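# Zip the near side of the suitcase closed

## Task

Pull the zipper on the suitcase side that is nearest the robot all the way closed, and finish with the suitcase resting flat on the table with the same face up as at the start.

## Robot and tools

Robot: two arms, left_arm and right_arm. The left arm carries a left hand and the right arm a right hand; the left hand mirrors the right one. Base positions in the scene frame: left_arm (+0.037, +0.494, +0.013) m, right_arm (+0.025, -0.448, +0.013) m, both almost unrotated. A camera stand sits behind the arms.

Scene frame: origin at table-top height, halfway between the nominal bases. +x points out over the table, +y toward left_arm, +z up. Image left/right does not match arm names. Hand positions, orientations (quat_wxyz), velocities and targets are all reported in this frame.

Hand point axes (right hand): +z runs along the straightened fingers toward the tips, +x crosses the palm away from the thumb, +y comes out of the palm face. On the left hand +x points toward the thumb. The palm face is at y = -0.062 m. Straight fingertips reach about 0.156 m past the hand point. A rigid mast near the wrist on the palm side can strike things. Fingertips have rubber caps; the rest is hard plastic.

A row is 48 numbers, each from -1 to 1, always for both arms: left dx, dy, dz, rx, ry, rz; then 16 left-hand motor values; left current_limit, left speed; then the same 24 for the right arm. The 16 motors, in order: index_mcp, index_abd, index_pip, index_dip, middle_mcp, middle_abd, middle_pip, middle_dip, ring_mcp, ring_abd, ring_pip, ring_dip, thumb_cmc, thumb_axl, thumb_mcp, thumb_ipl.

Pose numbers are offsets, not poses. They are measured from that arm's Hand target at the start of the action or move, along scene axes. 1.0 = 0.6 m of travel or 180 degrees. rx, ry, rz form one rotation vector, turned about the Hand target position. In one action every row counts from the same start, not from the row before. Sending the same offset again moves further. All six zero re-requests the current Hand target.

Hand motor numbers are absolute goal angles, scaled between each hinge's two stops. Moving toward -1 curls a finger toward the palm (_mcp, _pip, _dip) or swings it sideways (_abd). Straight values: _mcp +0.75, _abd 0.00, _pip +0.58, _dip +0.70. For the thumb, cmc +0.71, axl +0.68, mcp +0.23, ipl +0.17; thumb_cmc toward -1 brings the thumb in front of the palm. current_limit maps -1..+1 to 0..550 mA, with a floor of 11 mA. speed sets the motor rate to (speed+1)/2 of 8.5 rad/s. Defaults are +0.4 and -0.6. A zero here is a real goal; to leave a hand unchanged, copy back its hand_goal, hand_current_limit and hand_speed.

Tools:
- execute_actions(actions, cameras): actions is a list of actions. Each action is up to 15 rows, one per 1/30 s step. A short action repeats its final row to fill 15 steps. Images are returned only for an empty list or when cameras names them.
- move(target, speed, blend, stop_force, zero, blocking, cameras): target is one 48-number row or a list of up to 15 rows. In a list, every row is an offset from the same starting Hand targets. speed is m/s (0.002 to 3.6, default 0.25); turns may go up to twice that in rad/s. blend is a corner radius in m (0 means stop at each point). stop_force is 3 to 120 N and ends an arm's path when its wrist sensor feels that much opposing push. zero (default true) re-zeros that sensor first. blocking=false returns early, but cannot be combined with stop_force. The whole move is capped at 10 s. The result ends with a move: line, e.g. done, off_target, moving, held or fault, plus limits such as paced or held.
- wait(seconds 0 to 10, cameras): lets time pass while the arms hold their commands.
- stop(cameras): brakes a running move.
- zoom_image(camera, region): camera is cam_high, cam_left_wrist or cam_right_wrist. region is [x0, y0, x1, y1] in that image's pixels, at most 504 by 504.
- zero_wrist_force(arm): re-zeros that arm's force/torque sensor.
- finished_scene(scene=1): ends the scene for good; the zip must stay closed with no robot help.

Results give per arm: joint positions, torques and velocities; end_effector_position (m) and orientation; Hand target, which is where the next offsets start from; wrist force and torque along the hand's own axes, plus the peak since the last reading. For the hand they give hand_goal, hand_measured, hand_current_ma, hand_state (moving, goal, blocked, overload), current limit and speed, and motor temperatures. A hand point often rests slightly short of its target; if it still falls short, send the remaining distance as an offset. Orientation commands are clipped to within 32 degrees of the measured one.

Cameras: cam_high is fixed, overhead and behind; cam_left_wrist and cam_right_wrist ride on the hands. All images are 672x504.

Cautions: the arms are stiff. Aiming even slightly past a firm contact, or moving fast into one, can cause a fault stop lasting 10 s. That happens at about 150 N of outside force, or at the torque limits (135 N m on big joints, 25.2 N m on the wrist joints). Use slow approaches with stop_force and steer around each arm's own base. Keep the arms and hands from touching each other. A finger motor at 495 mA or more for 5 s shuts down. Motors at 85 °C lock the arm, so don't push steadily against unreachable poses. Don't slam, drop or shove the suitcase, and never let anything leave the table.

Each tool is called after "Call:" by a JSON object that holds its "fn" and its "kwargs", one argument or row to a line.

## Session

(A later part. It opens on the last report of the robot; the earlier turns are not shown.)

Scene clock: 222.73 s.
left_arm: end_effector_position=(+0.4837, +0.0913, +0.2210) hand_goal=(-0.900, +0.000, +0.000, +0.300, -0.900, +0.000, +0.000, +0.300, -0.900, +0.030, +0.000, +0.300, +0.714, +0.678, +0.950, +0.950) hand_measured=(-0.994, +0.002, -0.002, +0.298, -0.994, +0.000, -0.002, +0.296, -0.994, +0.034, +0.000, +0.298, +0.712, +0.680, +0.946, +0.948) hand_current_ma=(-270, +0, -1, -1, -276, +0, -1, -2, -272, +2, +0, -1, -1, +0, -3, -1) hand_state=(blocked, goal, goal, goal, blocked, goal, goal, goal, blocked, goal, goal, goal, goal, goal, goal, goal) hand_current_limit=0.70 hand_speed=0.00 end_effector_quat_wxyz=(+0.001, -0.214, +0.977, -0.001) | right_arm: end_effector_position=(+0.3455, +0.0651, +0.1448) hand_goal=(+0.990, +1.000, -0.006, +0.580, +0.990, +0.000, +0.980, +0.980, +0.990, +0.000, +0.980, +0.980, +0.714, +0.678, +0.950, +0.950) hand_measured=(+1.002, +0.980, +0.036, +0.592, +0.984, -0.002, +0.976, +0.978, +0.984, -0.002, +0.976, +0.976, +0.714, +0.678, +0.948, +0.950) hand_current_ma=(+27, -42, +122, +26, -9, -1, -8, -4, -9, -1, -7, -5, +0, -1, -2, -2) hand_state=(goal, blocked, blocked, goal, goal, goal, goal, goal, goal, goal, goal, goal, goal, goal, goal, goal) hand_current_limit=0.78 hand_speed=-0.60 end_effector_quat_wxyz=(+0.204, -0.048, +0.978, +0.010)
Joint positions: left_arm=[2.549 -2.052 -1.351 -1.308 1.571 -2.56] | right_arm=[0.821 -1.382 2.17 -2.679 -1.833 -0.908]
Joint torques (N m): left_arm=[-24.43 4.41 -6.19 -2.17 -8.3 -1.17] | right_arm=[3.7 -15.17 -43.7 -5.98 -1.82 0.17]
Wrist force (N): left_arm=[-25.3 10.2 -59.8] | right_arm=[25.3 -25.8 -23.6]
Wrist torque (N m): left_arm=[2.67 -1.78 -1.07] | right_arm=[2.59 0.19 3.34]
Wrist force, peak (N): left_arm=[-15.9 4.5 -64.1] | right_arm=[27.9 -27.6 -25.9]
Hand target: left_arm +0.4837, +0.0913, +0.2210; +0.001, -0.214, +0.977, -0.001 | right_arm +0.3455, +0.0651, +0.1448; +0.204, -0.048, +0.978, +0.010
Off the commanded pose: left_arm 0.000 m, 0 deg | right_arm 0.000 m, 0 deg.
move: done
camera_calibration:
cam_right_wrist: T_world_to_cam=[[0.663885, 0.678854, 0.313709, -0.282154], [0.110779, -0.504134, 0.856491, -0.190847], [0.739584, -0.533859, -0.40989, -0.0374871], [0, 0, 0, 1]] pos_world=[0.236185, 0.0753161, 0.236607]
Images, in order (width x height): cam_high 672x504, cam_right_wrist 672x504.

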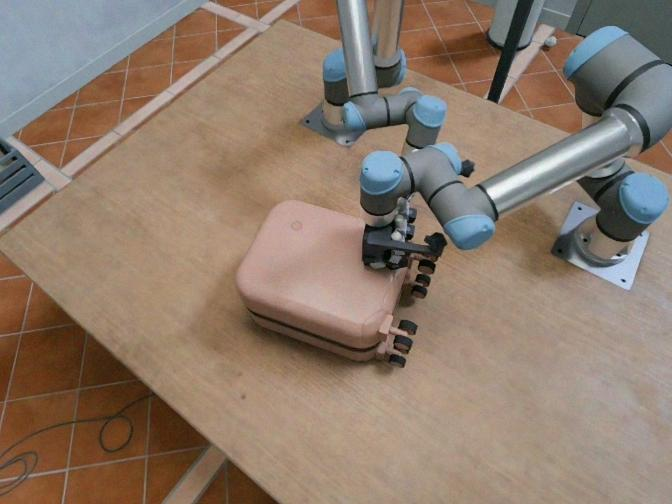

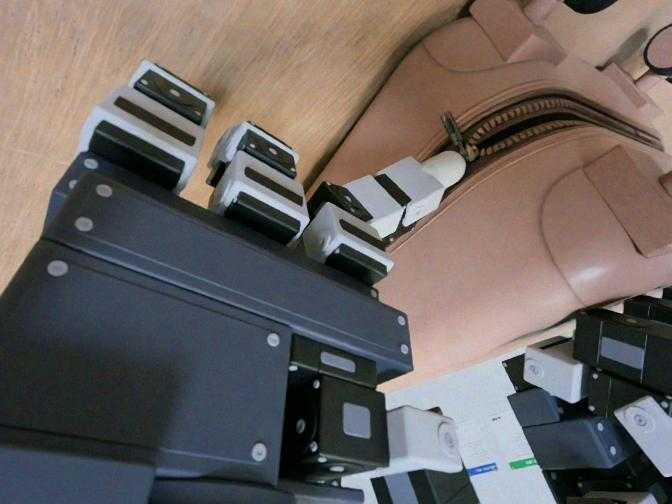

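Call:
{"fn": "move", "kwargs": {
  "target": [
    [0,0,0,0,0,0,-0.9,0,0.0,0.3,-0.9,0,0.0,0.3,-0.9,0.03,0.0,0.3,0.714,0.678,0.95,0.95,0.7,0.0,-0.0019,-0.0119,0,0,0,0,0.99,1.0,-0.007,0.58,0.99,0,0.98,0.98,0.99,0,0.98,0.98,0.714,0.678,0.95,0.95,0.78,-0.6],
    [0,0,0,0,0,0,-0.9,0,0.0,0.3,-0.9,0,0.0,0.3,-0.9,0.03,0.0,0.3,0.714,0.678,0.95,0.95,0.7,0.0,-0.0319,-0.0872,-0.0005,0,0,0.0889,0.99,1.0,-0.007,0.58,0.99,0,0.98,0.98,0.99,0,0.98,0.98,0.714,0.678,0.95,0.95,0.78,-0.6]
  ],
  "speed": 0.08,
  "blend": 0.002
}}

Call:
{"fn": "move", "kwargs": {
  "target": [0,0,0,0,0,0,-0.9,0,0.0,0.3,-0.9,0,0.0,0.3,-0.9,0.03,0.0,0.3,0.714,0.678,0.95,0.95,0.7,0.0,0.0245,0.0185,0,0,0,0,0.99,1.0,-0.007,0.58,0.99,0,0.98,0.98,0.99,0,0.98,0.98,0.714,0.678,0.95,0.95,0.78,-0.6],
  "speed": 0.03,
  "stop_force": 4,
  "cameras": ["cam_right_wrist"]
}}

Call:
{"fn": "zoom_image", "kwargs": {
  "camera": "cam_right_wrist",
  "region": [400, 60, 600, 240]
}}

Scene clock: 227.50 s.
left_arm: end_effector_position=(+0.4837, +0.0913, +0.2210) hand_goal=(-0.900, +0.000, +0.000, +0.300, -0.900, +0.000, +0.000, +0.300, -0.900, +0.030, +0.000, +0.300, +0.714, +0.678, +0.950, +0.950) hand_measured=(-0.994, +0.002, -0.002, +0.298, -0.994, +0.000, -0.002, +0.296, -0.994, +0.034, +0.000, +0.298, +0.712, +0.680, +0.946, +0.948) hand_current_ma=(-270, +0, -1, -1, -276, +0, -1, -2, -272, +2, +0, -1, -1, +0, -3, -1) hand_state=(blocked, goal, goal, goal, blocked, goal, goal, goal, blocked, goal, goal, goal, goal, goal, goal, goal) hand_current_limit=0.70 hand_speed=0.00 end_effector_quat_wxyz=(+0.001, -0.214, +0.977, -0.001) | right_arm: end_effector_position=(+0.3264, +0.0128, +0.1445) hand_goal=(+0.990, +1.000, -0.006, +0.580, +0.990, +0.000, +0.980, +0.980, +0.990, +0.000, +0.980, +0.980, +0.714, +0.678, +0.950, +0.950) hand_measured=(+0.990, +0.988, -0.004, +0.582, +0.984, -0.002, +0.976, +0.978, +0.984, -0.002, +0.976, +0.976, +0.714, +0.678, +0.948, +0.950) hand_current_ma=(+1, -23, +3, +4, -9, -1, -8, -4, -9, -1, -7, -5, +0, -1, -2, -2) hand_state=(goal, goal, goal, goal, goal, goal, goal, goal, goal, goal, goal, goal, goal, goal, goal, goal) hand_current_limit=0.78 hand_speed=-0.60 end_effector_quat_wxyz=(+0.200, -0.184, +0.962, +0.038)
Joint positions: left_arm=[2.549 -2.052 -1.351 -1.308 1.571 -2.56] | right_arm=[0.665 -1.493 2.331 -2.807 -1.677 -1.322]
Joint torques (N m): left_arm=[-5.07 4.19 -7.22 -4.82 -4.41 -1.1] | right_arm=[-8.47 -26.99 -3.27 -4.79 2.42 -1.75]
Wrist force (N): left_arm=[-16.8 8.7 -63.9] | right_arm=[-1.7 0.3 0.7]
Wrist torque (N m): left_arm=[2.80 -1.89 -0.87] | right_arm=[-0.06 0.21 -0.04]
Wrist force, peak (N): left_arm=[-26.1 8.1 -62.1] | right_arm=[25.5 -26.0 -23.9]
Hand target: left_arm +0.4837, +0.0913, +0.2210; +0.001, -0.214, +0.977, -0.001 | right_arm +0.3264, +0.0127, +0.1445; +0.200, -0.184, +0.962, +0.038
Off the commanded pose: left_arm 0.000 m, 0 deg | right_arm 0.000 m, 0 deg.
move: done

Scene clock: 229.17 s.
left_arm: end_effector_position=(+0.4837, +0.0913, +0.2210) hand_goal=(-0.900, +0.000, +0.000, +0.300, -0.900, +0.000, +0.000, +0.300, -0.900, +0.030, +0.000, +0.300, +0.714, +0.678, +0.950, +0.950) hand_measured=(-0.994, +0.002, -0.002, +0.298, -0.994, +0.000, -0.002, +0.296, -0.994, +0.034, +0.000, +0.298, +0.712, +0.680, +0.946, +0.948) hand_current_ma=(-270, +0, -1, -1, -276, +0, -1, -2, -272, +2, +0, -1, -1, +0, -3, -1) hand_state=(blocked, goal, goal, goal, blocked, goal, goal, goal, blocked, goal, goal, goal, goal, goal, goal, goal) hand_current_limit=0.70 hand_speed=0.00 end_effector_quat_wxyz=(+0.001, -0.214, +0.977, -0.001) | right_arm: end_effector_position=(+0.3411, +0.0238, +0.1445) hand_goal=(+0.990, +1.000, -0.006, +0.580, +0.990, +0.000, +0.980, +0.980, +0.990, +0.000, +0.980, +0.980, +0.714, +0.678, +0.950, +0.950) hand_measured=(+0.992, +0.988, -0.010, +0.580, +0.984, -0.002, +0.976, +0.978, +0.984, -0.002, +0.976, +0.976, +0.714, +0.678, +0.948, +0.950) hand_current_ma=(+2, -22, -5, +0, -9, -1, -8, -4, -9, -1, -7, -5, +0, -1, -2, -2) hand_state=(goal, goal, goal, goal, goal, goal, goal, goal, goal, goal, goal, goal, goal, goal, goal, goal) hand_current_limit=0.78 hand_speed=-0.60 end_effector_quat_wxyz=(+0.200, -0.184, +0.962, +0.038)
Joint positions: left_arm=[2.549 -2.052 -1.351 -1.308 1.571 -2.56] | right_arm=[0.665 -1.453 2.286 -2.801 -1.677 -1.323]
Joint torques (N m): left_arm=[-5.2 4.43 -7.87 -4.9 -4.44 -1.05] | right_arm=[6.2 -14.76 -29.72 -1.24 -0.32 1.35]
Wrist force (N): left_arm=[-16.6 8.8 -63.9] | right_arm=[-0.3 -0.4 -0.2]
Wrist torque (N m): left_arm=[2.81 -1.92 -0.85] | right_arm=[0.05 0.24 0.09]
Wrist force, peak (N): left_arm=[-16.9 8.7 -64.0] | right_arm=[-1.9 0.6 0.9]
Hand target: left_arm +0.4837, +0.0913, +0.2210; +0.001, -0.214, +0.977, -0.001 | right_arm +0.3411, +0.0238, +0.1445; +0.200, -0.184, +0.962, +0.038
Off the commanded pose: left_arm 0.000 m, 0 deg | right_arm 0.000 m, 0 deg.
move: done
camera_calibration:
cam_right_wrist: T_world_to_cam=[[0.451, 0.835581, 0.313693, -0.182284], [0.24549, -0.454045, 0.856492, -0.258009], [0.858099, -0.309269, -0.409901, -0.102113], [0, 0, 0, 1]] pos_world=[0.233172, 0.00358512, 0.236307]
Images, in order (width x height): cam_right_wrist 672x504.

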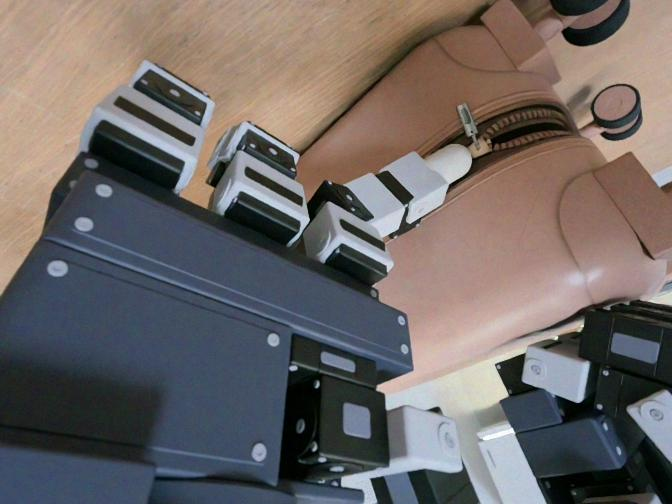

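Scaled by 2.520 from the camera's 672x504 image, which has a finer 960x720 frame.

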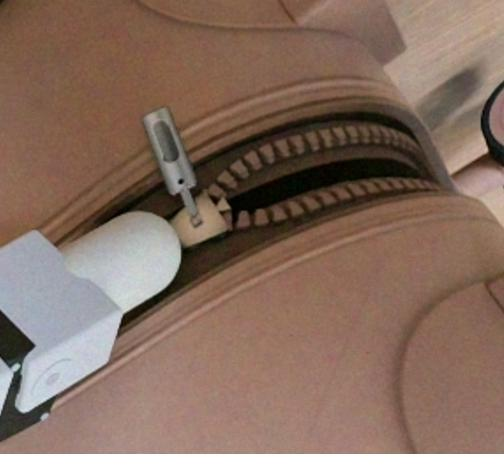

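Call:
{"fn": "move", "kwargs": {
  "target": [0,0,0,0,0,0,-0.9,0,0.0,0.3,-0.9,0,0.0,0.3,-0.9,0.03,0.0,0.3,0.714,0.678,0.95,0.95,0.7,0.0,-0.0014,0.0173,0.0003,0,0,0,0.99,1.0,-0.007,0.58,0.99,0,0.98,0.98,0.99,0,0.98,0.98,0.714,0.678,0.95,0.95,0.78,-0.6],
  "speed": 0.02,
  "stop_force": 30,
  "cameras": ["cam_right_wrist","cam_high"]
}}

Call:
{"fn": "zoom_image", "kwargs": {
  "camera": "cam_right_wrist",
  "region": [400, 60, 600, 240]
}}

Call:
{"fn": "zoom_image", "kwargs": {
  "camera": "cam_high",
  "region": [220, 180, 440, 360]
}}

Scene clock: 230.90 s.
left_arm: end_effector_position=(+0.4837, +0.0913, +0.2210) hand_goal=(-0.900, +0.000, +0.000, +0.300, -0.900, +0.000, +0.000, +0.300, -0.900, +0.030, +0.000, +0.300, +0.714, +0.678, +0.950, +0.950) hand_measured=(-0.994, +0.002, -0.002, +0.298, -0.994, +0.000, -0.002, +0.296, -0.994, +0.034, +0.000, +0.298, +0.712, +0.680, +0.946, +0.948) hand_current_ma=(-270, +0, -1, -1, -276, +0, -1, -2, -272, +2, +0, -1, -1, +0, -3, -1) hand_state=(blocked, goal, goal, goal, blocked, goal, goal, goal, blocked, goal, goal, goal, goal, goal, goal, goal) hand_current_limit=0.70 hand_speed=0.00 end_effector_quat_wxyz=(+0.001, -0.214, +0.977, -0.001) | right_arm: end_effector_position=(+0.3402, +0.0342, +0.1447) hand_goal=(+0.990, +1.000, -0.006, +0.580, +0.990, +0.000, +0.980, +0.980, +0.990, +0.000, +0.980, +0.980, +0.714, +0.678, +0.950, +0.950) hand_measured=(+1.000, +0.976, -0.028, +0.568, +0.984, -0.002, +0.976, +0.978, +0.984, -0.002, +0.976, +0.976, +0.714, +0.678, +0.948, +0.950) hand_current_ma=(+21, -51, -57, -27, -9, -1, -8, -4, -9, -1, -7, -5, +0, -1, -2, -2) hand_state=(goal, blocked, blocked, goal, goal, goal, goal, goal, goal, goal, goal, goal, goal, goal, goal, goal) hand_current_limit=0.78 hand_speed=-0.60 end_effector_quat_wxyz=(+0.200, -0.184, +0.962, +0.038)
Joint positions: left_arm=[2.549 -2.052 -1.351 -1.308 1.571 -2.56] | right_arm=[0.686 -1.437 2.264 -2.794 -1.686 -1.303]
Joint torques (N m): left_arm=[-4.63 4.04 -8.02 -4.45 -4.46 -1.08] | right_arm=[6.61 -15.53 -34.17 -2.79 -2.15 1.84]
Wrist force (N): left_arm=[-17.0 9.1 -62.6] | right_arm=[7.6 -6.6 -5.4]
Wrist torque (N m): left_arm=[2.75 -1.85 -0.88] | right_arm=[0.51 0.38 0.80]
Wrist force, peak (N): left_arm=[-17.0 8.8 -63.8] | right_arm=[7.7 -6.6 -5.4]
Hand target: left_arm +0.4837, +0.0913, +0.2210; +0.001, -0.214, +0.977, -0.001 | right_arm +0.3402, +0.0342, +0.1447; +0.200, -0.184, +0.962, +0.038
Off the commanded pose: left_arm 0.000 m, 0 deg | right_arm 0.000 m, 0 deg.
move: done
camera_calibration:
cam_right_wrist: T_world_to_cam=[[0.45101, 0.835561, 0.313732, -0.190642], [0.24547, -0.454082, 0.856478, -0.253228], [0.858099, -0.309269, -0.409901, -0.0980425], [0, 0, 0, 1]] pos_world=[0.232272, 0.0139849, 0.236507]
Images, in order (width x height): cam_high 672x504, cam_right_wrist 672x504.

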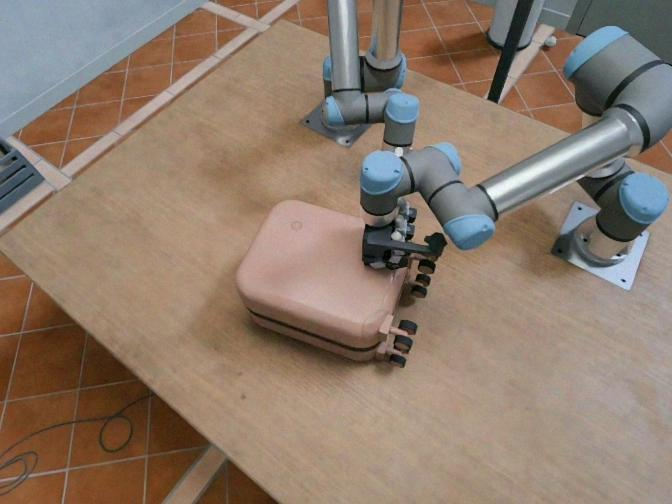

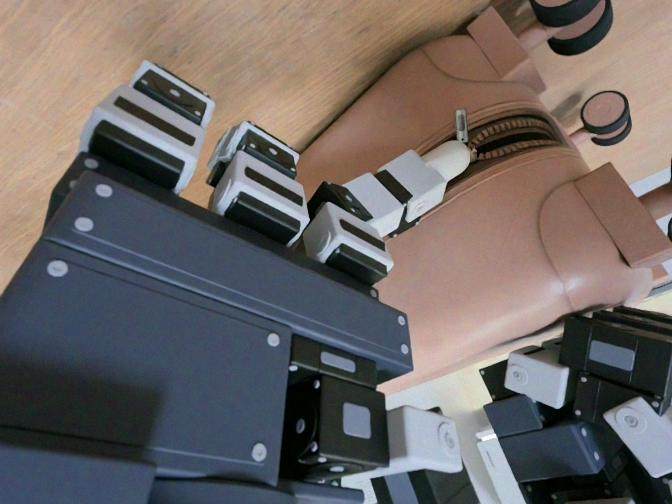

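Scaled by 2.520 from the camera's 672x504 image, which has a finer 960x720 frame.

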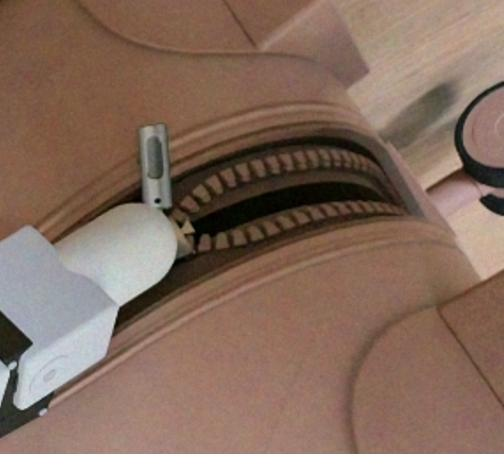

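Scaled by 2.291 from the camera's 672x504 image, which has a finer 960x720 frame.

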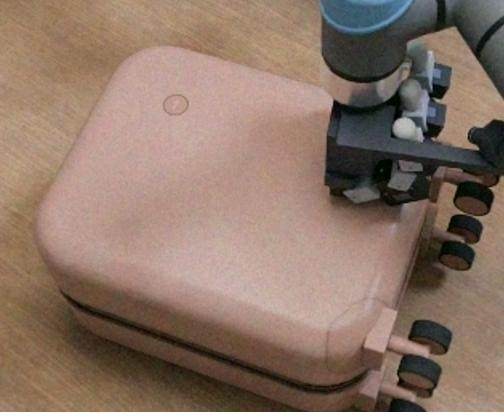

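Call:
{"fn": "move", "kwargs": {
  "target": [0,0,0,0,0,0,-0.9,0,0.0,0.3,-0.9,0,0.0,0.3,-0.9,0.03,0.0,0.3,0.714,0.678,0.95,0.95,0.7,0.0,-0.0043,0.0193,0.0005,0,0,0,0.99,1.0,-0.007,0.58,0.99,0,0.98,0.98,0.99,0,0.98,0.98,0.714,0.678,0.95,0.95,0.78,-0.6],
  "speed": 0.02,
  "stop_force": 30,
  "cameras": ["cam_right_wrist","cam_high"]
}}

Call:
{"fn": "zoom_image", "kwargs": {
  "camera": "cam_right_wrist",
  "region": [400, 60, 600, 240]
}}

Call:
{"fn": "zoom_image", "kwargs": {
  "camera": "cam_high",
  "region": [220, 180, 440, 360]
}}

Scene clock: 232.73 s.
left_arm: end_effector_position=(+0.4837, +0.0913, +0.2210) hand_goal=(-0.900, +0.000, +0.000, +0.300, -0.900, +0.000, +0.000, +0.300, -0.900, +0.030, +0.000, +0.300, +0.714, +0.678, +0.950, +0.950) hand_measured=(-0.994, +0.002, -0.002, +0.298, -0.994, +0.000, -0.002, +0.296, -0.994, +0.034, +0.000, +0.298, +0.712, +0.680, +0.946, +0.948) hand_current_ma=(-270, +0, -1, -1, -276, +0, -1, -2, -272, +2, +0, -1, -1, +0, -3, -1) hand_state=(blocked, goal, goal, goal, blocked, goal, goal, goal, blocked, goal, goal, goal, goal, goal, goal, goal) hand_current_limit=0.70 hand_speed=0.00 end_effector_quat_wxyz=(+0.001, -0.214, +0.977, -0.001) | right_arm: end_effector_position=(+0.3376, +0.0458, +0.1450) hand_goal=(+0.990, +1.000, -0.006, +0.580, +0.990, +0.000, +0.980, +0.980, +0.990, +0.000, +0.980, +0.980, +0.714, +0.678, +0.950, +0.950) hand_measured=(+0.988, +0.986, -0.018, +0.572, +0.984, -0.002, +0.976, +0.978, +0.984, -0.002, +0.976, +0.976, +0.714, +0.678, +0.948, +0.950) hand_current_ma=(-2, -26, -28, -15, -9, -1, -8, -4, -9, -1, -7, -5, +0, -1, -2, -2) hand_state=(goal, goal, goal, goal, goal, goal, goal, goal, goal, goal, goal, goal, goal, goal, goal, goal) hand_current_limit=0.78 hand_speed=-0.60 end_effector_quat_wxyz=(+0.200, -0.184, +0.962, +0.038)
Joint positions: left_arm=[2.549 -2.052 -1.351 -1.308 1.571 -2.56] | right_arm=[0.711 -1.42 2.242 -2.785 -1.695 -1.279]
Joint torques (N m): left_arm=[-5.3 3.96 -8.62 -4.02 -4.43 -1.05] | right_arm=[5.75 -16.39 -29.48 -1.17 -2.98 2.03]
Wrist force (N): left_arm=[-17.0 7.6 -64.2] | right_arm=[-0.9 0.5 0.4]
Wrist torque (N m): left_arm=[2.76 -1.92 -0.85] | right_arm=[0.02 0.21 -0.05]
Wrist force, peak (N): left_arm=[-17.3 7.7 -64.5] | right_arm=[7.9 -6.4 -5.4]
Hand target: left_arm +0.4837, +0.0913, +0.2210; +0.001, -0.214, +0.977, -0.001 | right_arm +0.3376, +0.0458, +0.1450; +0.200, -0.184, +0.962, +0.038
Off the commanded pose: left_arm 0.000 m, 0 deg | right_arm 0.000 m, 0 deg.
move: done
camera_calibration:
cam_right_wrist: T_world_to_cam=[[0.45101, 0.835561, 0.313732, -0.199256], [0.24547, -0.454082, 0.856478, -0.24758], [0.858099, -0.309269, -0.409901, -0.092101], [0, 0, 0, 1]] pos_world=[0.229672, 0.0255849, 0.236807]
Images, in order (width x height): cam_high 672x504, cam_right_wrist 672x504.

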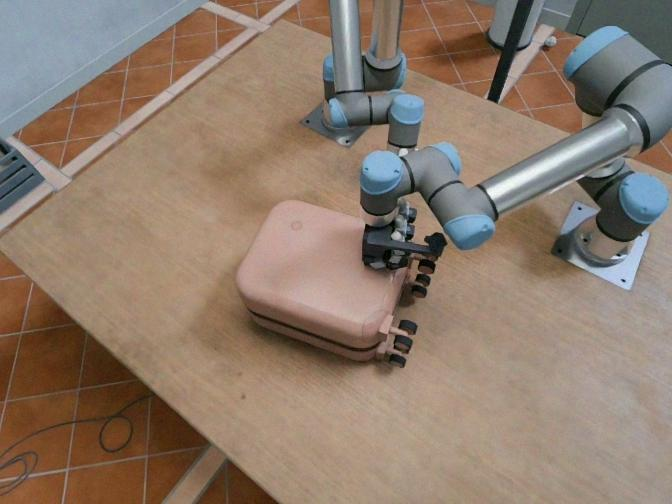

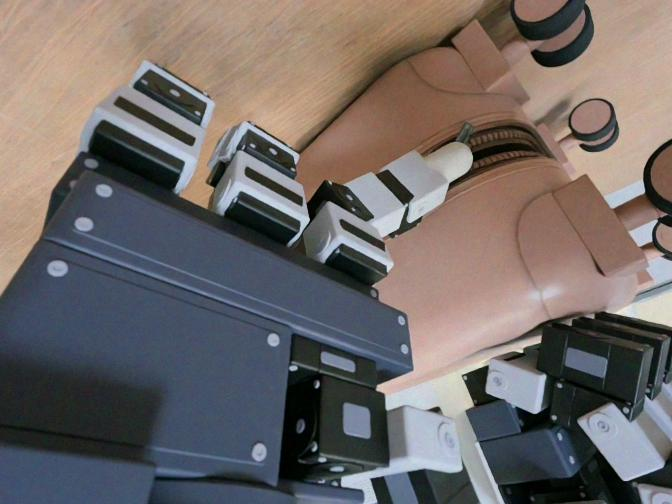

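Scaled by 2.520 from the camera's 672x504 image, which has a finer 960x720 frame.

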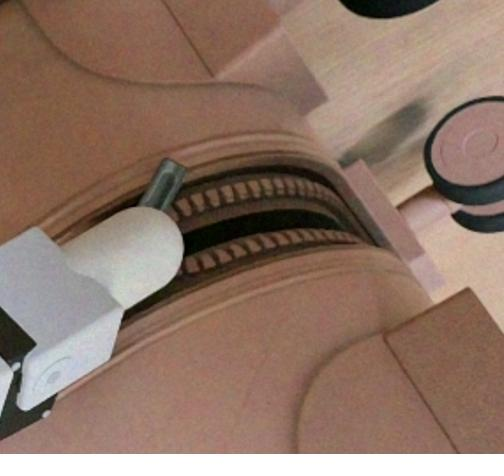

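Scaled by 2.291 from the camera's 672x504 image, which has a finer 960x720 frame.

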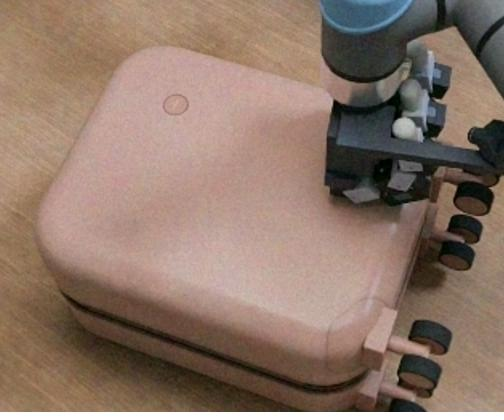

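Call:
{"fn": "move", "kwargs": {
  "target": [
    [0,0,0,0,0,0,-0.9,0,0.0,0.3,-0.9,0,0.0,0.3,-0.9,0.03,0.0,0.3,0.714,0.678,0.95,0.95,0.7,0.0,-0.0303,-0.0139,0,0,0,0,0.99,1.0,-0.007,0.58,0.99,0,0.98,0.98,0.99,0,0.98,0.98,0.714,0.678,0.95,0.95,0.78,-0.6],
    [0,0,0,0,0,0,-0.9,0,0.0,0.3,-0.9,0,0.0,0.3,-0.9,0.03,0.0,0.3,0.714,0.678,0.95,0.95,0.7,0.0,-0.0129,-0.0518,-0.0005,0,0,0,0.99,1.0,-0.007,0.58,0.99,0,0.98,0.98,0.99,0,0.98,0.98,0.714,0.678,0.95,0.95,0.78,-0.6]
  ],
  "speed": 0.08,
  "blend": 0.004,
  "cameras": ["cam_right_wrist"]
}}

Call:
{"fn": "zoom_image", "kwargs": {
  "camera": "cam_right_wrist",
  "region": [440, 60, 600, 180]
}}

Scene clock: 234.03 s.
left_arm: end_effector_position=(+0.4837, +0.0913, +0.2210) hand_goal=(-0.900, +0.000, +0.000, +0.300, -0.900, +0.000, +0.000, +0.300, -0.900, +0.030, +0.000, +0.300, +0.714, +0.678, +0.950, +0.950) hand_measured=(-0.994, +0.002, -0.002, +0.298, -0.994, +0.000, -0.002, +0.296, -0.994, +0.034, +0.000, +0.298, +0.712, +0.680, +0.946, +0.948) hand_current_ma=(-270, +0, -1, -1, -276, +0, -1, -2, -272, +2, +0, -1, -1, +0, -3, -1) hand_state=(blocked, goal, goal, goal, blocked, goal, goal, goal, blocked, goal, goal, goal, goal, goal, goal, goal) hand_current_limit=0.70 hand_speed=0.00 end_effector_quat_wxyz=(+0.001, -0.214, +0.977, -0.001) | right_arm: end_effector_position=(+0.3298, +0.0148, +0.1447) hand_goal=(+0.990, +1.000, -0.006, +0.580, +0.990, +0.000, +0.980, +0.980, +0.990, +0.000, +0.980, +0.980, +0.714, +0.678, +0.950, +0.950) hand_measured=(+0.988, +0.988, -0.010, +0.578, +0.984, -0.002, +0.976, +0.978, +0.984, -0.002, +0.976, +0.976, +0.714, +0.678, +0.948, +0.950) hand_current_ma=(-2, -23, -5, -4, -9, -1, -8, -4, -9, -1, -7, -5, +0, -1, -2, -2) hand_state=(goal, goal, goal, goal, goal, goal, goal, goal, goal, goal, goal, goal, goal, goal, goal, goal) hand_current_limit=0.78 hand_speed=-0.60 end_effector_quat_wxyz=(+0.200, -0.184, +0.962, +0.038)
Joint positions: left_arm=[2.549 -2.052 -1.351 -1.308 1.571 -2.56] | right_arm=[0.664 -1.485 2.321 -2.805 -1.677 -1.323]
Joint torques (N m): left_arm=[-5.17 4.08 -9.17 -3.51 -4.46 -0.95] | right_arm=[-9.74 -26.47 -2.58 -4.83 2.42 -1.53]
Wrist force (N): left_arm=[-17.0 7.7 -64.3] | right_arm=[-1.7 0.3 0.8]
Wrist torque (N m): left_arm=[2.78 -1.92 -0.85] | right_arm=[-0.05 0.21 -0.04]
Wrist force, peak (N): left_arm=[-17.2 7.8 -64.5] | right_arm=[-2.0 0.4 1.2]
Hand target: left_arm +0.4837, +0.0913, +0.2210; +0.001, -0.214, +0.977, -0.001 | right_arm +0.3299, +0.0147, +0.1447; +0.200, -0.184, +0.962, +0.038
Off the commanded pose: left_arm 0.000 m, 0 deg | right_arm 0.000 m, 0 deg.
move: done
camera_calibration:
cam_right_wrist: T_world_to_cam=[[0.451082, 0.835534, 0.313699, -0.169795], [0.24543, -0.45407, 0.856495, -0.259505], [0.858073, -0.309359, -0.409889, -0.0952011], [0, 0, 0, 1]] pos_world=[0.221971, -0.00541483, 0.236507]
Images, in order (width x height): cam_right_wrist 672x504.

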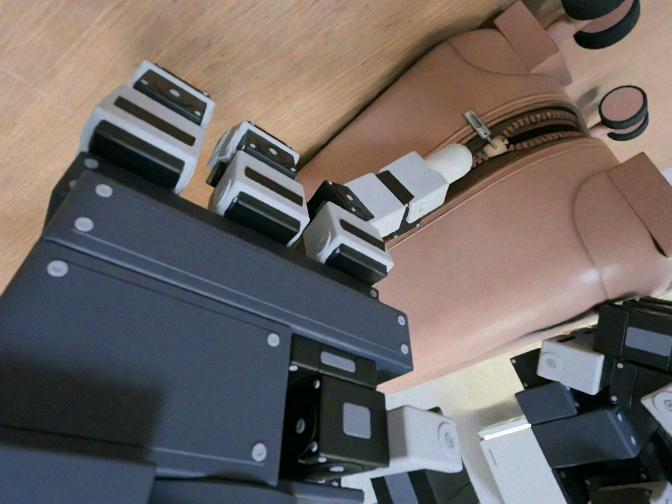

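Scaled by 3.150 from the camera's 672x504 image, which has a finer 960x720 frame.

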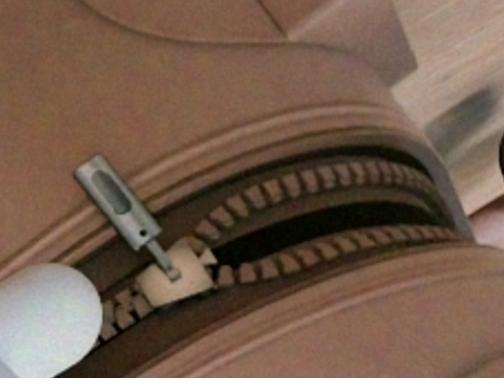

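Call:
{"fn": "move", "kwargs": {
  "target": [0,0,0.0017,0,0,0,-0.9,0,0.0,0.3,-0.9,0,0.0,0.3,-0.9,0.03,0.0,0.3,0.714,0.678,0.95,0.95,0.7,0.0,0.0002,0.0525,0,0,0,-0.0667,0.99,1.0,-0.007,0.58,0.99,0,0.98,0.98,0.99,0,0.98,0.98,0.714,0.678,0.95,0.95,0.78,-0.6],
  "speed": 0.08
}}

Call:
{"fn": "move", "kwargs": {
  "target": [0,0,0,0,0,0,-0.9,0,0.0,0.3,-0.9,0,0.0,0.3,-0.9,0.03,0.0,0.3,0.714,0.678,0.95,0.95,0.7,0.0,0.0263,0.0048,0,0,0,0,0.99,1.0,-0.007,0.58,0.99,0,0.98,0.98,0.99,0,0.98,0.98,0.714,0.678,0.95,0.95,0.78,-0.6],
  "speed": 0.03,
  "stop_force": 5,
  "cameras": ["cam_right_wrist"]
}}

Call:
{"fn": "zoom_image", "kwargs": {
  "camera": "cam_right_wrist",
  "region": [400, 60, 600, 240]
}}

Scene clock: 237.00 s.
left_arm: end_effector_position=(+0.4837, +0.0913, +0.2220) hand_goal=(-0.900, +0.000, +0.000, +0.300, -0.900, +0.000, +0.000, +0.300, -0.900, +0.030, +0.000, +0.300, +0.714, +0.678, +0.950, +0.950) hand_measured=(-0.990, +0.002, -0.002, +0.298, -0.994, +0.000, -0.002, +0.296, -0.994, +0.034, +0.000, +0.298, +0.712, +0.680, +0.946, +0.948) hand_current_ma=(-260, +0, -1, -1, -276, +0, -1, -2, -272, +2, +0, -1, -1, +0, -3, -1) hand_state=(blocked, goal, goal, goal, blocked, goal, goal, goal, blocked, goal, goal, goal, goal, goal, goal, goal) hand_current_limit=0.70 hand_speed=0.00 end_effector_quat_wxyz=(+0.001, -0.214, +0.977, -0.001) | right_arm: end_effector_position=(+0.3300, +0.0462, +0.1447) hand_goal=(+0.990, +1.000, -0.006, +0.580, +0.990, +0.000, +0.980, +0.980, +0.990, +0.000, +0.980, +0.980, +0.714, +0.678, +0.950, +0.950) hand_measured=(+0.988, +0.988, -0.010, +0.578, +0.984, -0.002, +0.976, +0.978, +0.984, -0.002, +0.976, +0.976, +0.714, +0.678, +0.948, +0.950) hand_current_ma=(-2, -22, -5, -4, -9, -1, -8, -4, -9, -1, -7, -5, +0, -1, -2, -2) hand_state=(goal, goal, goal, goal, goal, goal, goal, goal, goal, goal, goal, goal, goal, goal, goal, goal) hand_current_limit=0.78 hand_speed=-0.60 end_effector_quat_wxyz=(+0.203, -0.082, +0.975, +0.017)
Joint positions: left_arm=[2.549 -2.051 -1.349 -1.31 1.571 -2.56] | right_arm=[0.793 -1.433 2.242 -2.724 -1.801 -1.004]
Joint torques (N m): left_arm=[-5.51 32.66 12.93 -3.53 -4.55 -1] | right_arm=[7.37 -16.79 -28.9 -1 -3.36 1.88]
Wrist force (N): left_arm=[-14.2 0.5 -31.6] | right_arm=[-1.5 0.3 0.7]
Wrist torque (N m): left_arm=[1.26 -0.72 -0.53] | right_arm=[-0.04 0.18 -0.11]
Wrist force, peak (N): left_arm=[-17.0 7.5 -64.5] | right_arm=[-1.9 0.6 0.7]
Hand target: left_arm +0.4837, +0.0913, +0.2220; +0.001, -0.214, +0.977, -0.001 | right_arm +0.3300, +0.0462, +0.1447; +0.203, -0.082, +0.975, +0.017
Off the commanded pose: left_arm 0.000 m, 0 deg | right_arm 0.000 m, 0 deg.
move: done

Scene clock: 238.43 s.
left_arm: end_effector_position=(+0.4837, +0.0913, +0.2220) hand_goal=(-0.900, +0.000, +0.000, +0.300, -0.900, +0.000, +0.000, +0.300, -0.900, +0.030, +0.000, +0.300, +0.714, +0.678, +0.950, +0.950) hand_measured=(-0.990, +0.002, -0.002, +0.298, -0.994, +0.000, -0.002, +0.296, -0.994, +0.034, +0.000, +0.298, +0.712, +0.680, +0.946, +0.948) hand_current_ma=(-259, +0, -1, -1, -276, +0, -1, -2, -272, +2, +0, -1, -1, +0, -3, -1) hand_state=(blocked, goal, goal, goal, blocked, goal, goal, goal, blocked, goal, goal, goal, goal, goal, goal, goal) hand_current_limit=0.70 hand_speed=0.00 end_effector_quat_wxyz=(+0.001, -0.214, +0.977, -0.001) | right_arm: end_effector_position=(+0.3457, +0.0491, +0.1447) hand_goal=(+0.990, +1.000, -0.006, +0.580, +0.990, +0.000, +0.980, +0.980, +0.990, +0.000, +0.980, +0.980, +0.714, +0.678, +0.950, +0.950) hand_measured=(+1.000, +0.996, -0.020, +0.572, +0.984, -0.002, +0.976, +0.978, +0.984, -0.002, +0.976, +0.976, +0.714, +0.678, +0.948, +0.950) hand_current_ma=(+20, -4, -32, -15, -9, -1, -8, -4, -9, -1, -7, -5, +0, -1, -2, -2) hand_state=(goal, goal, goal, goal, goal, goal, goal, goal, goal, goal, goal, goal, goal, goal, goal, goal) hand_current_limit=0.78 hand_speed=-0.60 end_effector_quat_wxyz=(+0.203, -0.082, +0.975, +0.017)
Joint positions: left_arm=[2.549 -2.051 -1.349 -1.31 1.571 -2.56] | right_arm=[0.772 -1.41 2.215 -2.724 -1.794 -1.023]
Joint torques (N m): left_arm=[-5.89 33.18 13.52 -3.39 -4.47 -0.92] | right_arm=[0.22 -28.31 -18.09 -4.63 1.22 0.34]
Wrist force (N): left_arm=[-13.9 0.8 -31.1] | right_arm=[2.5 -2.1 -2.6]
Wrist torque (N m): left_arm=[1.24 -0.74 -0.51] | right_arm=[0.21 0.19 0.33]
Wrist force, peak (N): left_arm=[-14.1 0.7 -31.5] | right_arm=[2.5 -2.3 -2.8]
Hand target: left_arm +0.4837, +0.0913, +0.2220; +0.001, -0.214, +0.977, -0.001 | right_arm +0.3456, +0.0491, +0.1447; +0.203, -0.082, +0.975, +0.017
Off the commanded pose: left_arm 0.000 m, 0 deg | right_arm 0.000 m, 0 deg.
move: contact (right_arm)
camera_calibration:
cam_right_wrist: T_world_to_cam=[[0.614993, 0.72344, 0.313716, -0.256687], [0.145624, -0.495205, 0.856484, -0.211293], [0.774969, -0.481047, -0.409898, -0.0609631], [0, 0, 0, 1]] pos_world=[0.235874, 0.0517379, 0.236507]
Images, in order (width x height): cam_right_wrist 672x504.

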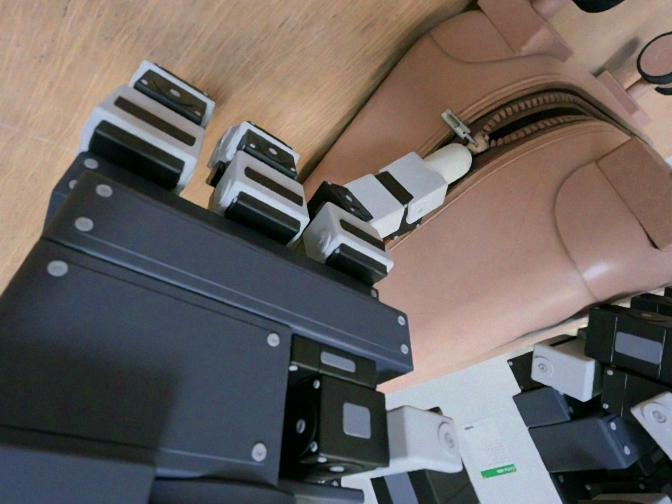

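Scaled by 2.520 from the camera's 672x504 image, which has a finer 960x720 frame.

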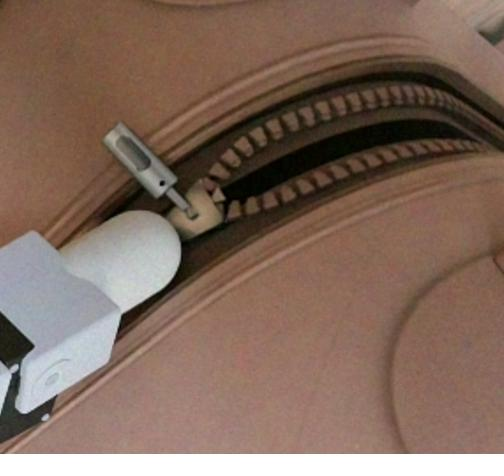

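Call:
{"fn": "move", "kwargs": {
  "target": [0,0,0,0,0,0,-0.9,0,0.0,0.3,-0.9,0,0.0,0.3,-0.9,0.03,0.0,0.3,0.714,0.678,0.95,0.95,0.7,0.0,-0.00165,0.01758,0.0005,0,0,0,0.99,1.0,-0.007,0.58,0.99,0,0.98,0.98,0.99,0,0.98,0.98,0.714,0.678,0.95,0.95,0.78,-0.6],
  "speed": 0.02,
  "stop_force": 30,
  "cameras": ["cam_high","cam_right_wrist"]
}}

Call:
{"fn": "zoom_image", "kwargs": {
  "camera": "cam_high",
  "region": [220, 180, 440, 360]
}}

Call:
{"fn": "zoom_image", "kwargs": {
  "camera": "cam_right_wrist",
  "region": [400, 60, 600, 240]
}}

Scene clock: 240.50 s.
left_arm: end_effector_position=(+0.4837, +0.0913, +0.2220) hand_goal=(-0.900, +0.000, +0.000, +0.300, -0.900, +0.000, +0.000, +0.300, -0.900, +0.030, +0.000, +0.300, +0.714, +0.678, +0.950, +0.950) hand_measured=(-0.988, +0.002, -0.002, +0.298, -0.994, +0.000, -0.002, +0.296, -0.994, +0.034, +0.000, +0.298, +0.712, +0.680, +0.946, +0.948) hand_current_ma=(-252, +0, -1, -1, -276, +0, -1, -2, -272, +2, +0, -1, -1, +0, -3, -1) hand_state=(blocked, goal, goal, goal, blocked, goal, goal, goal, blocked, goal, goal, goal, goal, goal, goal, goal) hand_current_limit=0.70 hand_speed=0.00 end_effector_quat_wxyz=(+0.001, -0.214, +0.977, -0.001) | right_arm: end_effector_position=(+0.3446, +0.0596, +0.1450) hand_goal=(+0.990, +1.000, -0.006, +0.580, +0.990, +0.000, +0.980, +0.980, +0.990, +0.000, +0.980, +0.980, +0.714, +0.678, +0.950, +0.950) hand_measured=(+1.000, +0.980, +0.014, +0.586, +0.984, -0.002, +0.976, +0.978, +0.984, -0.002, +0.976, +0.976, +0.714, +0.678, +0.948, +0.950) hand_current_ma=(+23, -39, +47, +11, -9, -1, -8, -4, -9, -1, -7, -5, +0, -1, -2, -2) hand_state=(goal, goal, goal, goal, goal, goal, goal, goal, goal, goal, goal, goal, goal, goal, goal, goal) hand_current_limit=0.78 hand_speed=-0.60 end_effector_quat_wxyz=(+0.203, -0.082, +0.975, +0.017)
Joint positions: left_arm=[2.549 -2.051 -1.349 -1.31 1.571 -2.56] | right_arm=[0.791 -1.394 2.192 -2.713 -1.8 -1.005]
Joint torques (N m): left_arm=[-5.61 32.63 13.61 1.58 -2.19 -0.92] | right_arm=[6.68 -17.45 -37.56 -3.38 -2.11 1.07]
Wrist force (N): left_arm=[-11.7 5.8 -30.1] | right_arm=[11.3 -13.8 -9.5]
Wrist torque (N m): left_arm=[1.35 -0.79 -0.43] | right_arm=[0.98 0.19 1.53]
Wrist force, peak (N): left_arm=[-13.9 0.9 -31.4] | right_arm=[13.3 -15.0 -11.5]
Hand target: left_arm +0.4837, +0.0913, +0.2220; +0.001, -0.214, +0.977, -0.001 | right_arm +0.3446, +0.0596, +0.1450; +0.203, -0.082, +0.975, +0.017
Off the commanded pose: left_arm 0.000 m, 0 deg | right_arm 0.000 m, 0 deg.
move: done
camera_calibration:
cam_right_wrist: T_world_to_cam=[[0.614984, 0.723475, 0.313653, -0.263747], [0.145669, -0.495153, 0.856507, -0.206224], [0.774968, -0.481048, -0.409899, -0.0550137], [0, 0, 0, 1]] pos_world=[0.234875, 0.0622382, 0.236807]
Images, in order (width x height): cam_high 672x504, cam_right_wrist 672x504.

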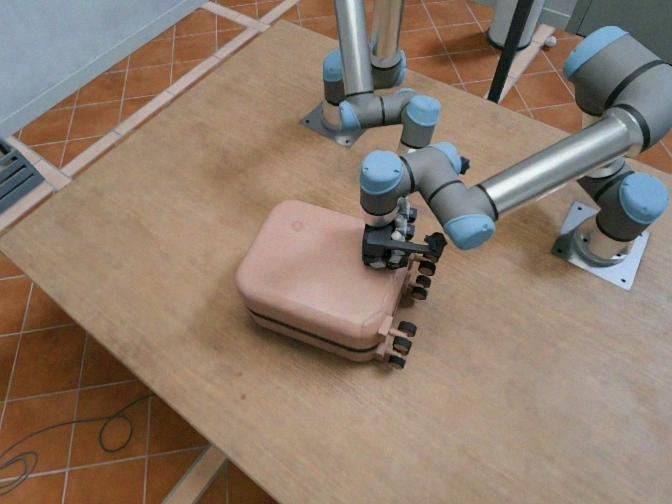

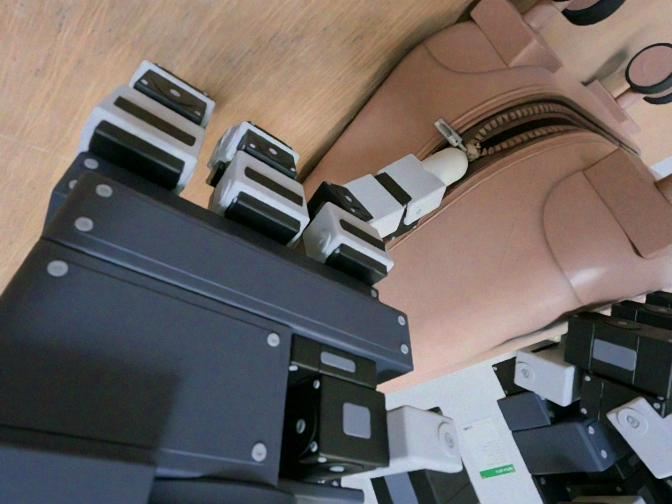

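Scaled by 2.291 from the camera's 672x504 image, which has a finer 960x720 frame.

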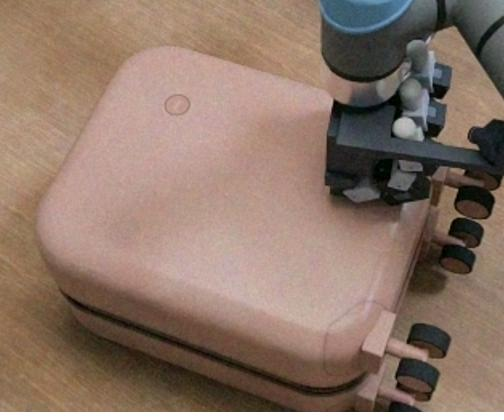

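Scaled by 2.520 from the camera's 672x504 image, which has a finer 960x720 frame.

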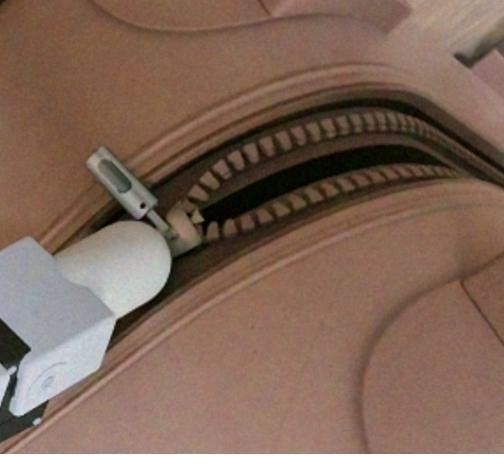

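Call:
{"fn": "move", "kwargs": {
  "target": [0,0,0,0,0,0,-0.9,0,0.0,0.3,-0.9,0,0.0,0.3,-0.9,0.03,0.0,0.3,0.714,0.678,0.95,0.95,0.7,0.0,0.01375,0.04757,0.0003,0,0,-0.0556,0.99,1.0,-0.007,0.58,0.99,0,0.98,0.98,0.99,0,0.98,0.98,0.714,0.678,0.95,0.95,0.78,-0.6],
  "speed": 0.03,
  "stop_force": 30,
  "cameras": ["cam_high","cam_right_wrist"]
}}

Call:
{"fn": "zoom_image", "kwargs": {
  "camera": "cam_high",
  "region": [220, 180, 440, 360]
}}

Call:
{"fn": "zoom_image", "kwargs": {
  "camera": "cam_right_wrist",
  "region": [400, 60, 600, 240]
}}

Scene clock: 244.83 s.
left_arm: end_effector_position=(+0.4837, +0.0913, +0.2220) hand_goal=(-0.900, +0.000, +0.000, +0.300, -0.900, +0.000, +0.000, +0.300, -0.900, +0.030, +0.000, +0.300, +0.714, +0.678, +0.950, +0.950) hand_measured=(-0.982, +0.002, -0.002, +0.298, -0.994, +0.000, -0.002, +0.296, -0.994, +0.034, +0.000, +0.298, +0.712, +0.680, +0.946, +0.948) hand_current_ma=(-225, +0, -1, -1, -276, +0, -1, -2, -272, +2, +0, -1, -1, +0, -3, -1) hand_state=(blocked, goal, goal, goal, blocked, goal, goal, goal, blocked, goal, goal, goal, goal, goal, goal, goal) hand_current_limit=0.70 hand_speed=0.00 end_effector_quat_wxyz=(+0.001, -0.214, +0.977, -0.001) | right_arm: end_effector_position=(+0.3529, +0.0882, +0.1452) hand_goal=(+0.990, +1.000, -0.006, +0.580, +0.990, +0.000, +0.980, +0.980, +0.990, +0.000, +0.980, +0.980, +0.714, +0.678, +0.950, +0.950) hand_measured=(+1.000, +0.972, +0.040, +0.600, +0.984, -0.002, +0.976, +0.978, +0.984, -0.002, +0.976, +0.976, +0.714, +0.678, +0.948, +0.950) hand_current_ma=(+24, -62, +140, +49, -9, -1, -8, -4, -9, -1, -7, -5, +0, -1, -2, -2) hand_state=(goal, blocked, blocked, goal, goal, goal, goal, goal, goal, goal, goal, goal, goal, goal, goal, goal) hand_current_limit=0.78 hand_speed=-0.60 end_effector_quat_wxyz=(+0.204, +0.003, +0.979, -0.001)
Joint positions: left_arm=[2.549 -2.051 -1.349 -1.31 1.571 -2.56] | right_arm=[0.874 -1.332 2.087 -2.602 -1.879 -0.751]
Joint torques (N m): left_arm=[-6.11 32.02 13.47 1.63 -3.31 -0.9] | right_arm=[6.29 -19.61 -37.62 -3.56 -2.92 0.9]
Wrist force (N): left_arm=[-11.0 4.8 -30.0] | right_arm=[9.4 -14.1 -8.3]
Wrist torque (N m): left_arm=[1.31 -0.84 -0.35] | right_arm=[0.99 0.24 1.50]
Wrist force, peak (N): left_arm=[-11.9 6.0 -30.0] | right_arm=[13.2 -16.4 -11.2]
Hand target: left_arm +0.4837, +0.0913, +0.2220; +0.001, -0.214, +0.977, -0.001 | right_arm +0.3529, +0.0882, +0.1452; +0.204, +0.003, +0.979, -0.001
Off the commanded pose: left_arm 0.000 m, 0 deg | right_arm 0.000 m, 0 deg.
move: done
camera_calibration:
cam_right_wrist: T_world_to_cam=[[0.731357, 0.605593, 0.313646, -0.320202], [0.0574, -0.512922, 0.856514, -0.160726], [0.679575, -0.608415, -0.40989, -0.00265227], [0, 0, 0, 1]] pos_world=[0.24521, 0.109858, 0.237007]
Images, in order (width x height): cam_high 672x504, cam_right_wrist 672x504.

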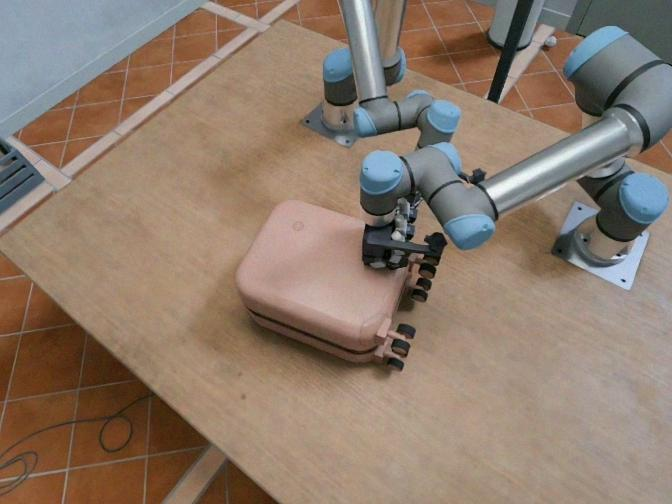

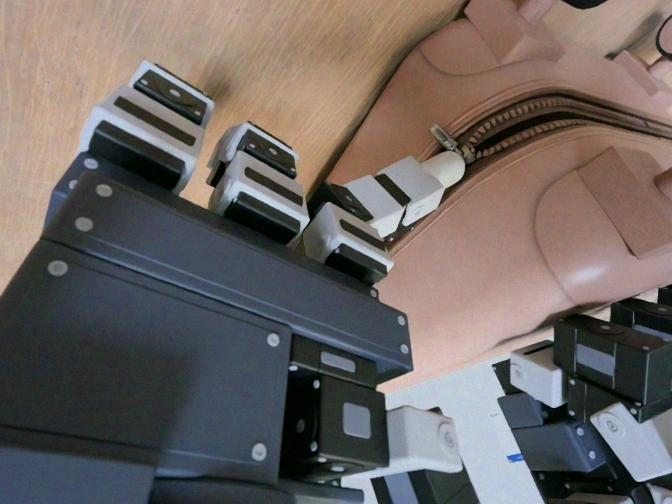

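Scaled by 2.291 from the camera's 672x504 image, which has a finer 960x720 frame.

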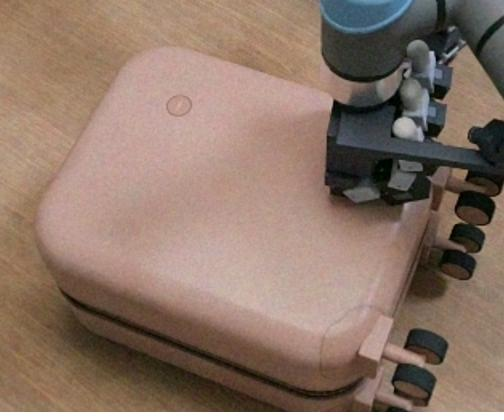

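Scaled by 2.520 from the camera's 672x504 image, which has a finer 960x720 frame.

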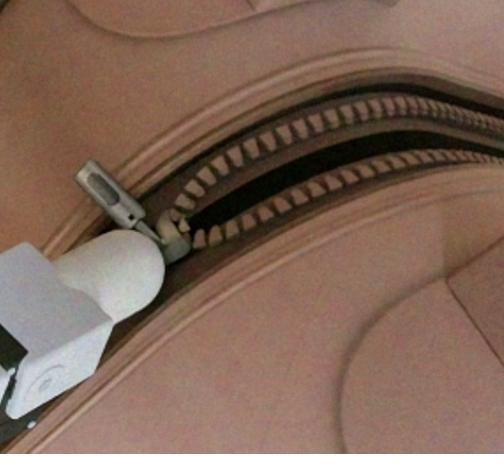

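Call:
{"fn": "zoom_image", "kwargs": {
  "camera": "cam_right_wrist",
  "region": [420, 80, 672, 220]
}}

Call:
{"fn": "zoom_image", "kwargs": {
  "camera": "cam_right_wrist",
  "region": [430, 110, 530, 190]
}}

Scaled by 2.000 from the camera's 672x504 image, which has a finer 960x720 frame.

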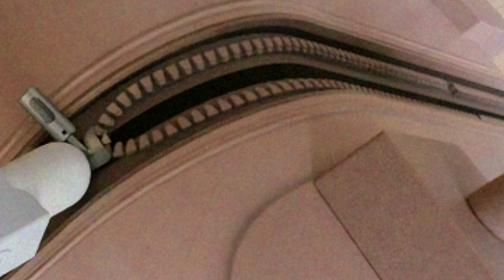

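Scaled by 5.040 from the camera's 672x504 image, which has a finer 960x720 frame.

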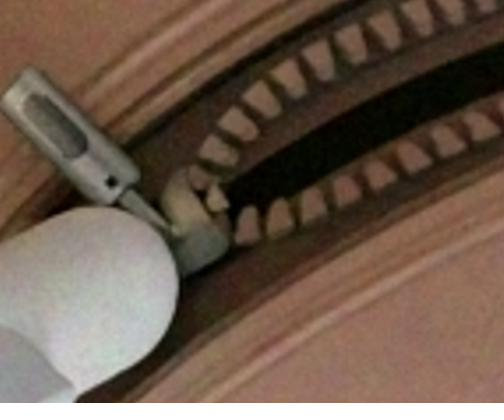

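Call:
{"fn": "move", "kwargs": {
  "target": [0,0,-0.0007,0,0,0,-0.9,0,0.0,0.3,-0.9,0,0.0,0.3,-0.9,0.03,0.0,0.3,0.714,0.678,0.95,0.95,0.7,0.0,0.00435,0.01612,0.0,0,0,0,0.99,1.0,-0.007,0.58,0.99,0,0.98,0.98,0.99,0,0.98,0.98,0.714,0.678,0.95,0.95,0.78,-0.6],
  "speed": 0.02,
  "stop_force": 30,
  "cameras": ["cam_high","cam_right_wrist"]
}}

Call:
{"fn": "zoom_image", "kwargs": {
  "camera": "cam_high",
  "region": [220, 180, 440, 360]
}}

Call:
{"fn": "zoom_image", "kwargs": {
  "camera": "cam_right_wrist",
  "region": [420, 80, 672, 220]
}}

Scene clock: 248.27 s.
left_arm: end_effector_position=(+0.4837, +0.0913, +0.2216) hand_goal=(-0.900, +0.000, +0.000, +0.300, -0.900, +0.000, +0.000, +0.300, -0.900, +0.030, +0.000, +0.300, +0.714, +0.678, +0.950, +0.950) hand_measured=(-0.974, +0.002, -0.002, +0.298, -0.994, +0.000, -0.002, +0.296, -0.994, +0.034, +0.000, +0.298, +0.712, +0.680, +0.946, +0.948) hand_current_ma=(-193, +0, -1, -1, -276, +0, -1, -2, -272, +2, +0, -1, -1, +0, -3, -1) hand_state=(blocked, goal, goal, goal, blocked, goal, goal, goal, blocked, goal, goal, goal, goal, goal, goal, goal) hand_current_limit=0.70 hand_speed=0.00 end_effector_quat_wxyz=(+0.001, -0.214, +0.977, -0.001) | right_arm: end_effector_position=(+0.3555, +0.0978, +0.1452) hand_goal=(+0.990, +1.000, -0.006, +0.580, +0.990, +0.000, +0.980, +0.980, +0.990, +0.000, +0.980, +0.980, +0.714, +0.678, +0.950, +0.950) hand_measured=(+1.000, +0.966, +0.068, +0.616, +0.984, -0.002, +0.976, +0.978, +0.984, -0.002, +0.976, +0.976, +0.714, +0.678, +0.948, +0.950) hand_current_ma=(+25, -80, +249, +101, -9, -1, -8, -4, -9, -1, -7, -5, +0, -1, -2, -2) hand_state=(goal, blocked, blocked, blocked, goal, goal, goal, goal, goal, goal, goal, goal, goal, goal, goal, goal) hand_current_limit=0.78 hand_speed=-0.60 end_effector_quat_wxyz=(+0.204, +0.003, +0.979, -0.001)
Joint positions: left_arm=[2.549 -2.052 -1.35 -1.309 1.571 -2.56] | right_arm=[0.883 -1.312 2.059 -2.591 -1.882 -0.742]
Joint torques (N m): left_arm=[-6.49 5.11 -5.47 0.71 -5.3 -0.76] | right_arm=[4.82 -20.78 -39 -4.47 -2.84 0.55]
Wrist force (N): left_arm=[-15.2 6.6 -40.9] | right_arm=[13.9 -19.0 -12.1]
Wrist torque (N m): left_arm=[1.81 -1.32 -0.57] | right_arm=[1.41 0.18 2.17]
Wrist force, peak (N): left_arm=[-15.4 6.6 -41.0] | right_arm=[13.7 -19.0 -12.4]
Hand target: left_arm +0.4837, +0.0913, +0.2216; +0.001, -0.214, +0.977, -0.001 | right_arm +0.3555, +0.0978, +0.1452; +0.204, +0.003, +0.979, -0.001
Off the commanded pose: left_arm 0.000 m, 0 deg | right_arm 0.000 m, 0 deg.
move: done
camera_calibration:
cam_right_wrist: T_world_to_cam=[[0.731357, 0.605593, 0.313646, -0.327917], [0.0574, -0.512922, 0.856514, -0.155952], [0.679575, -0.608415, -0.40989, 0.00142161], [0, 0, 0, 1]] pos_world=[0.24781, 0.119458, 0.237007]
Images, in order (width x height): cam_high 672x504, cam_right_wrist 672x504.

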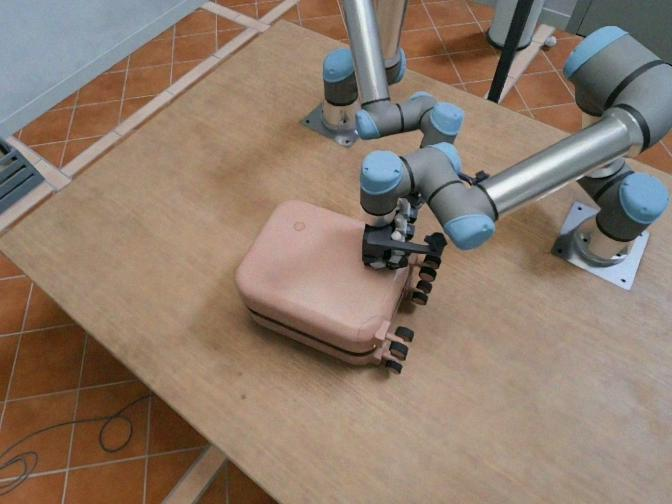

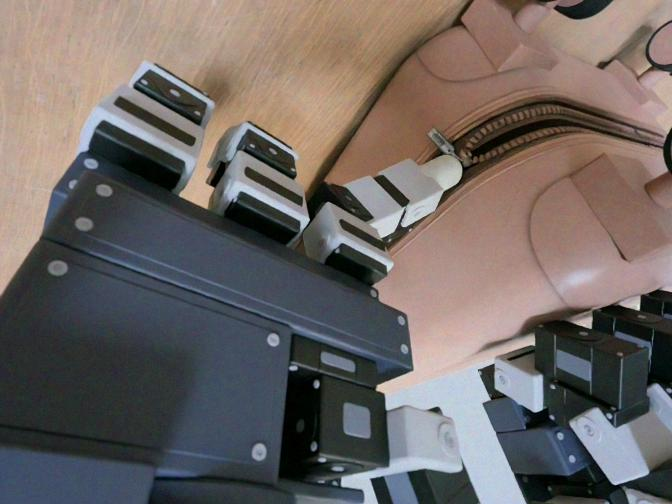

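Scaled by 2.291 from the camera's 672x504 image, which has a finer 960x720 frame.

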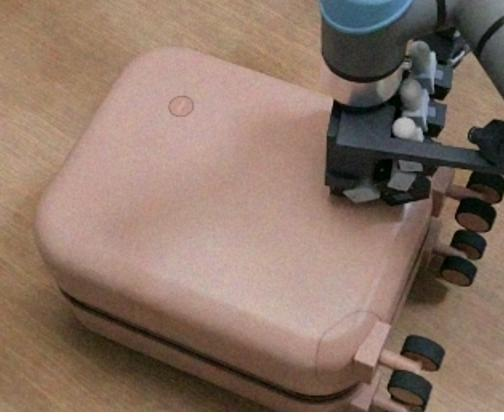

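Scaled by 2.000 from the camera's 672x504 image, which has a finer 960x720 frame.

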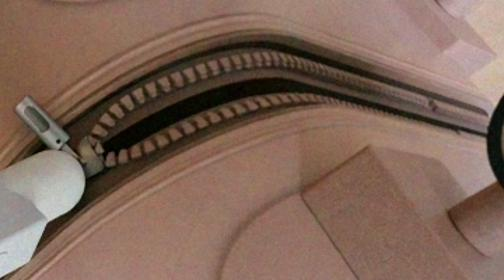

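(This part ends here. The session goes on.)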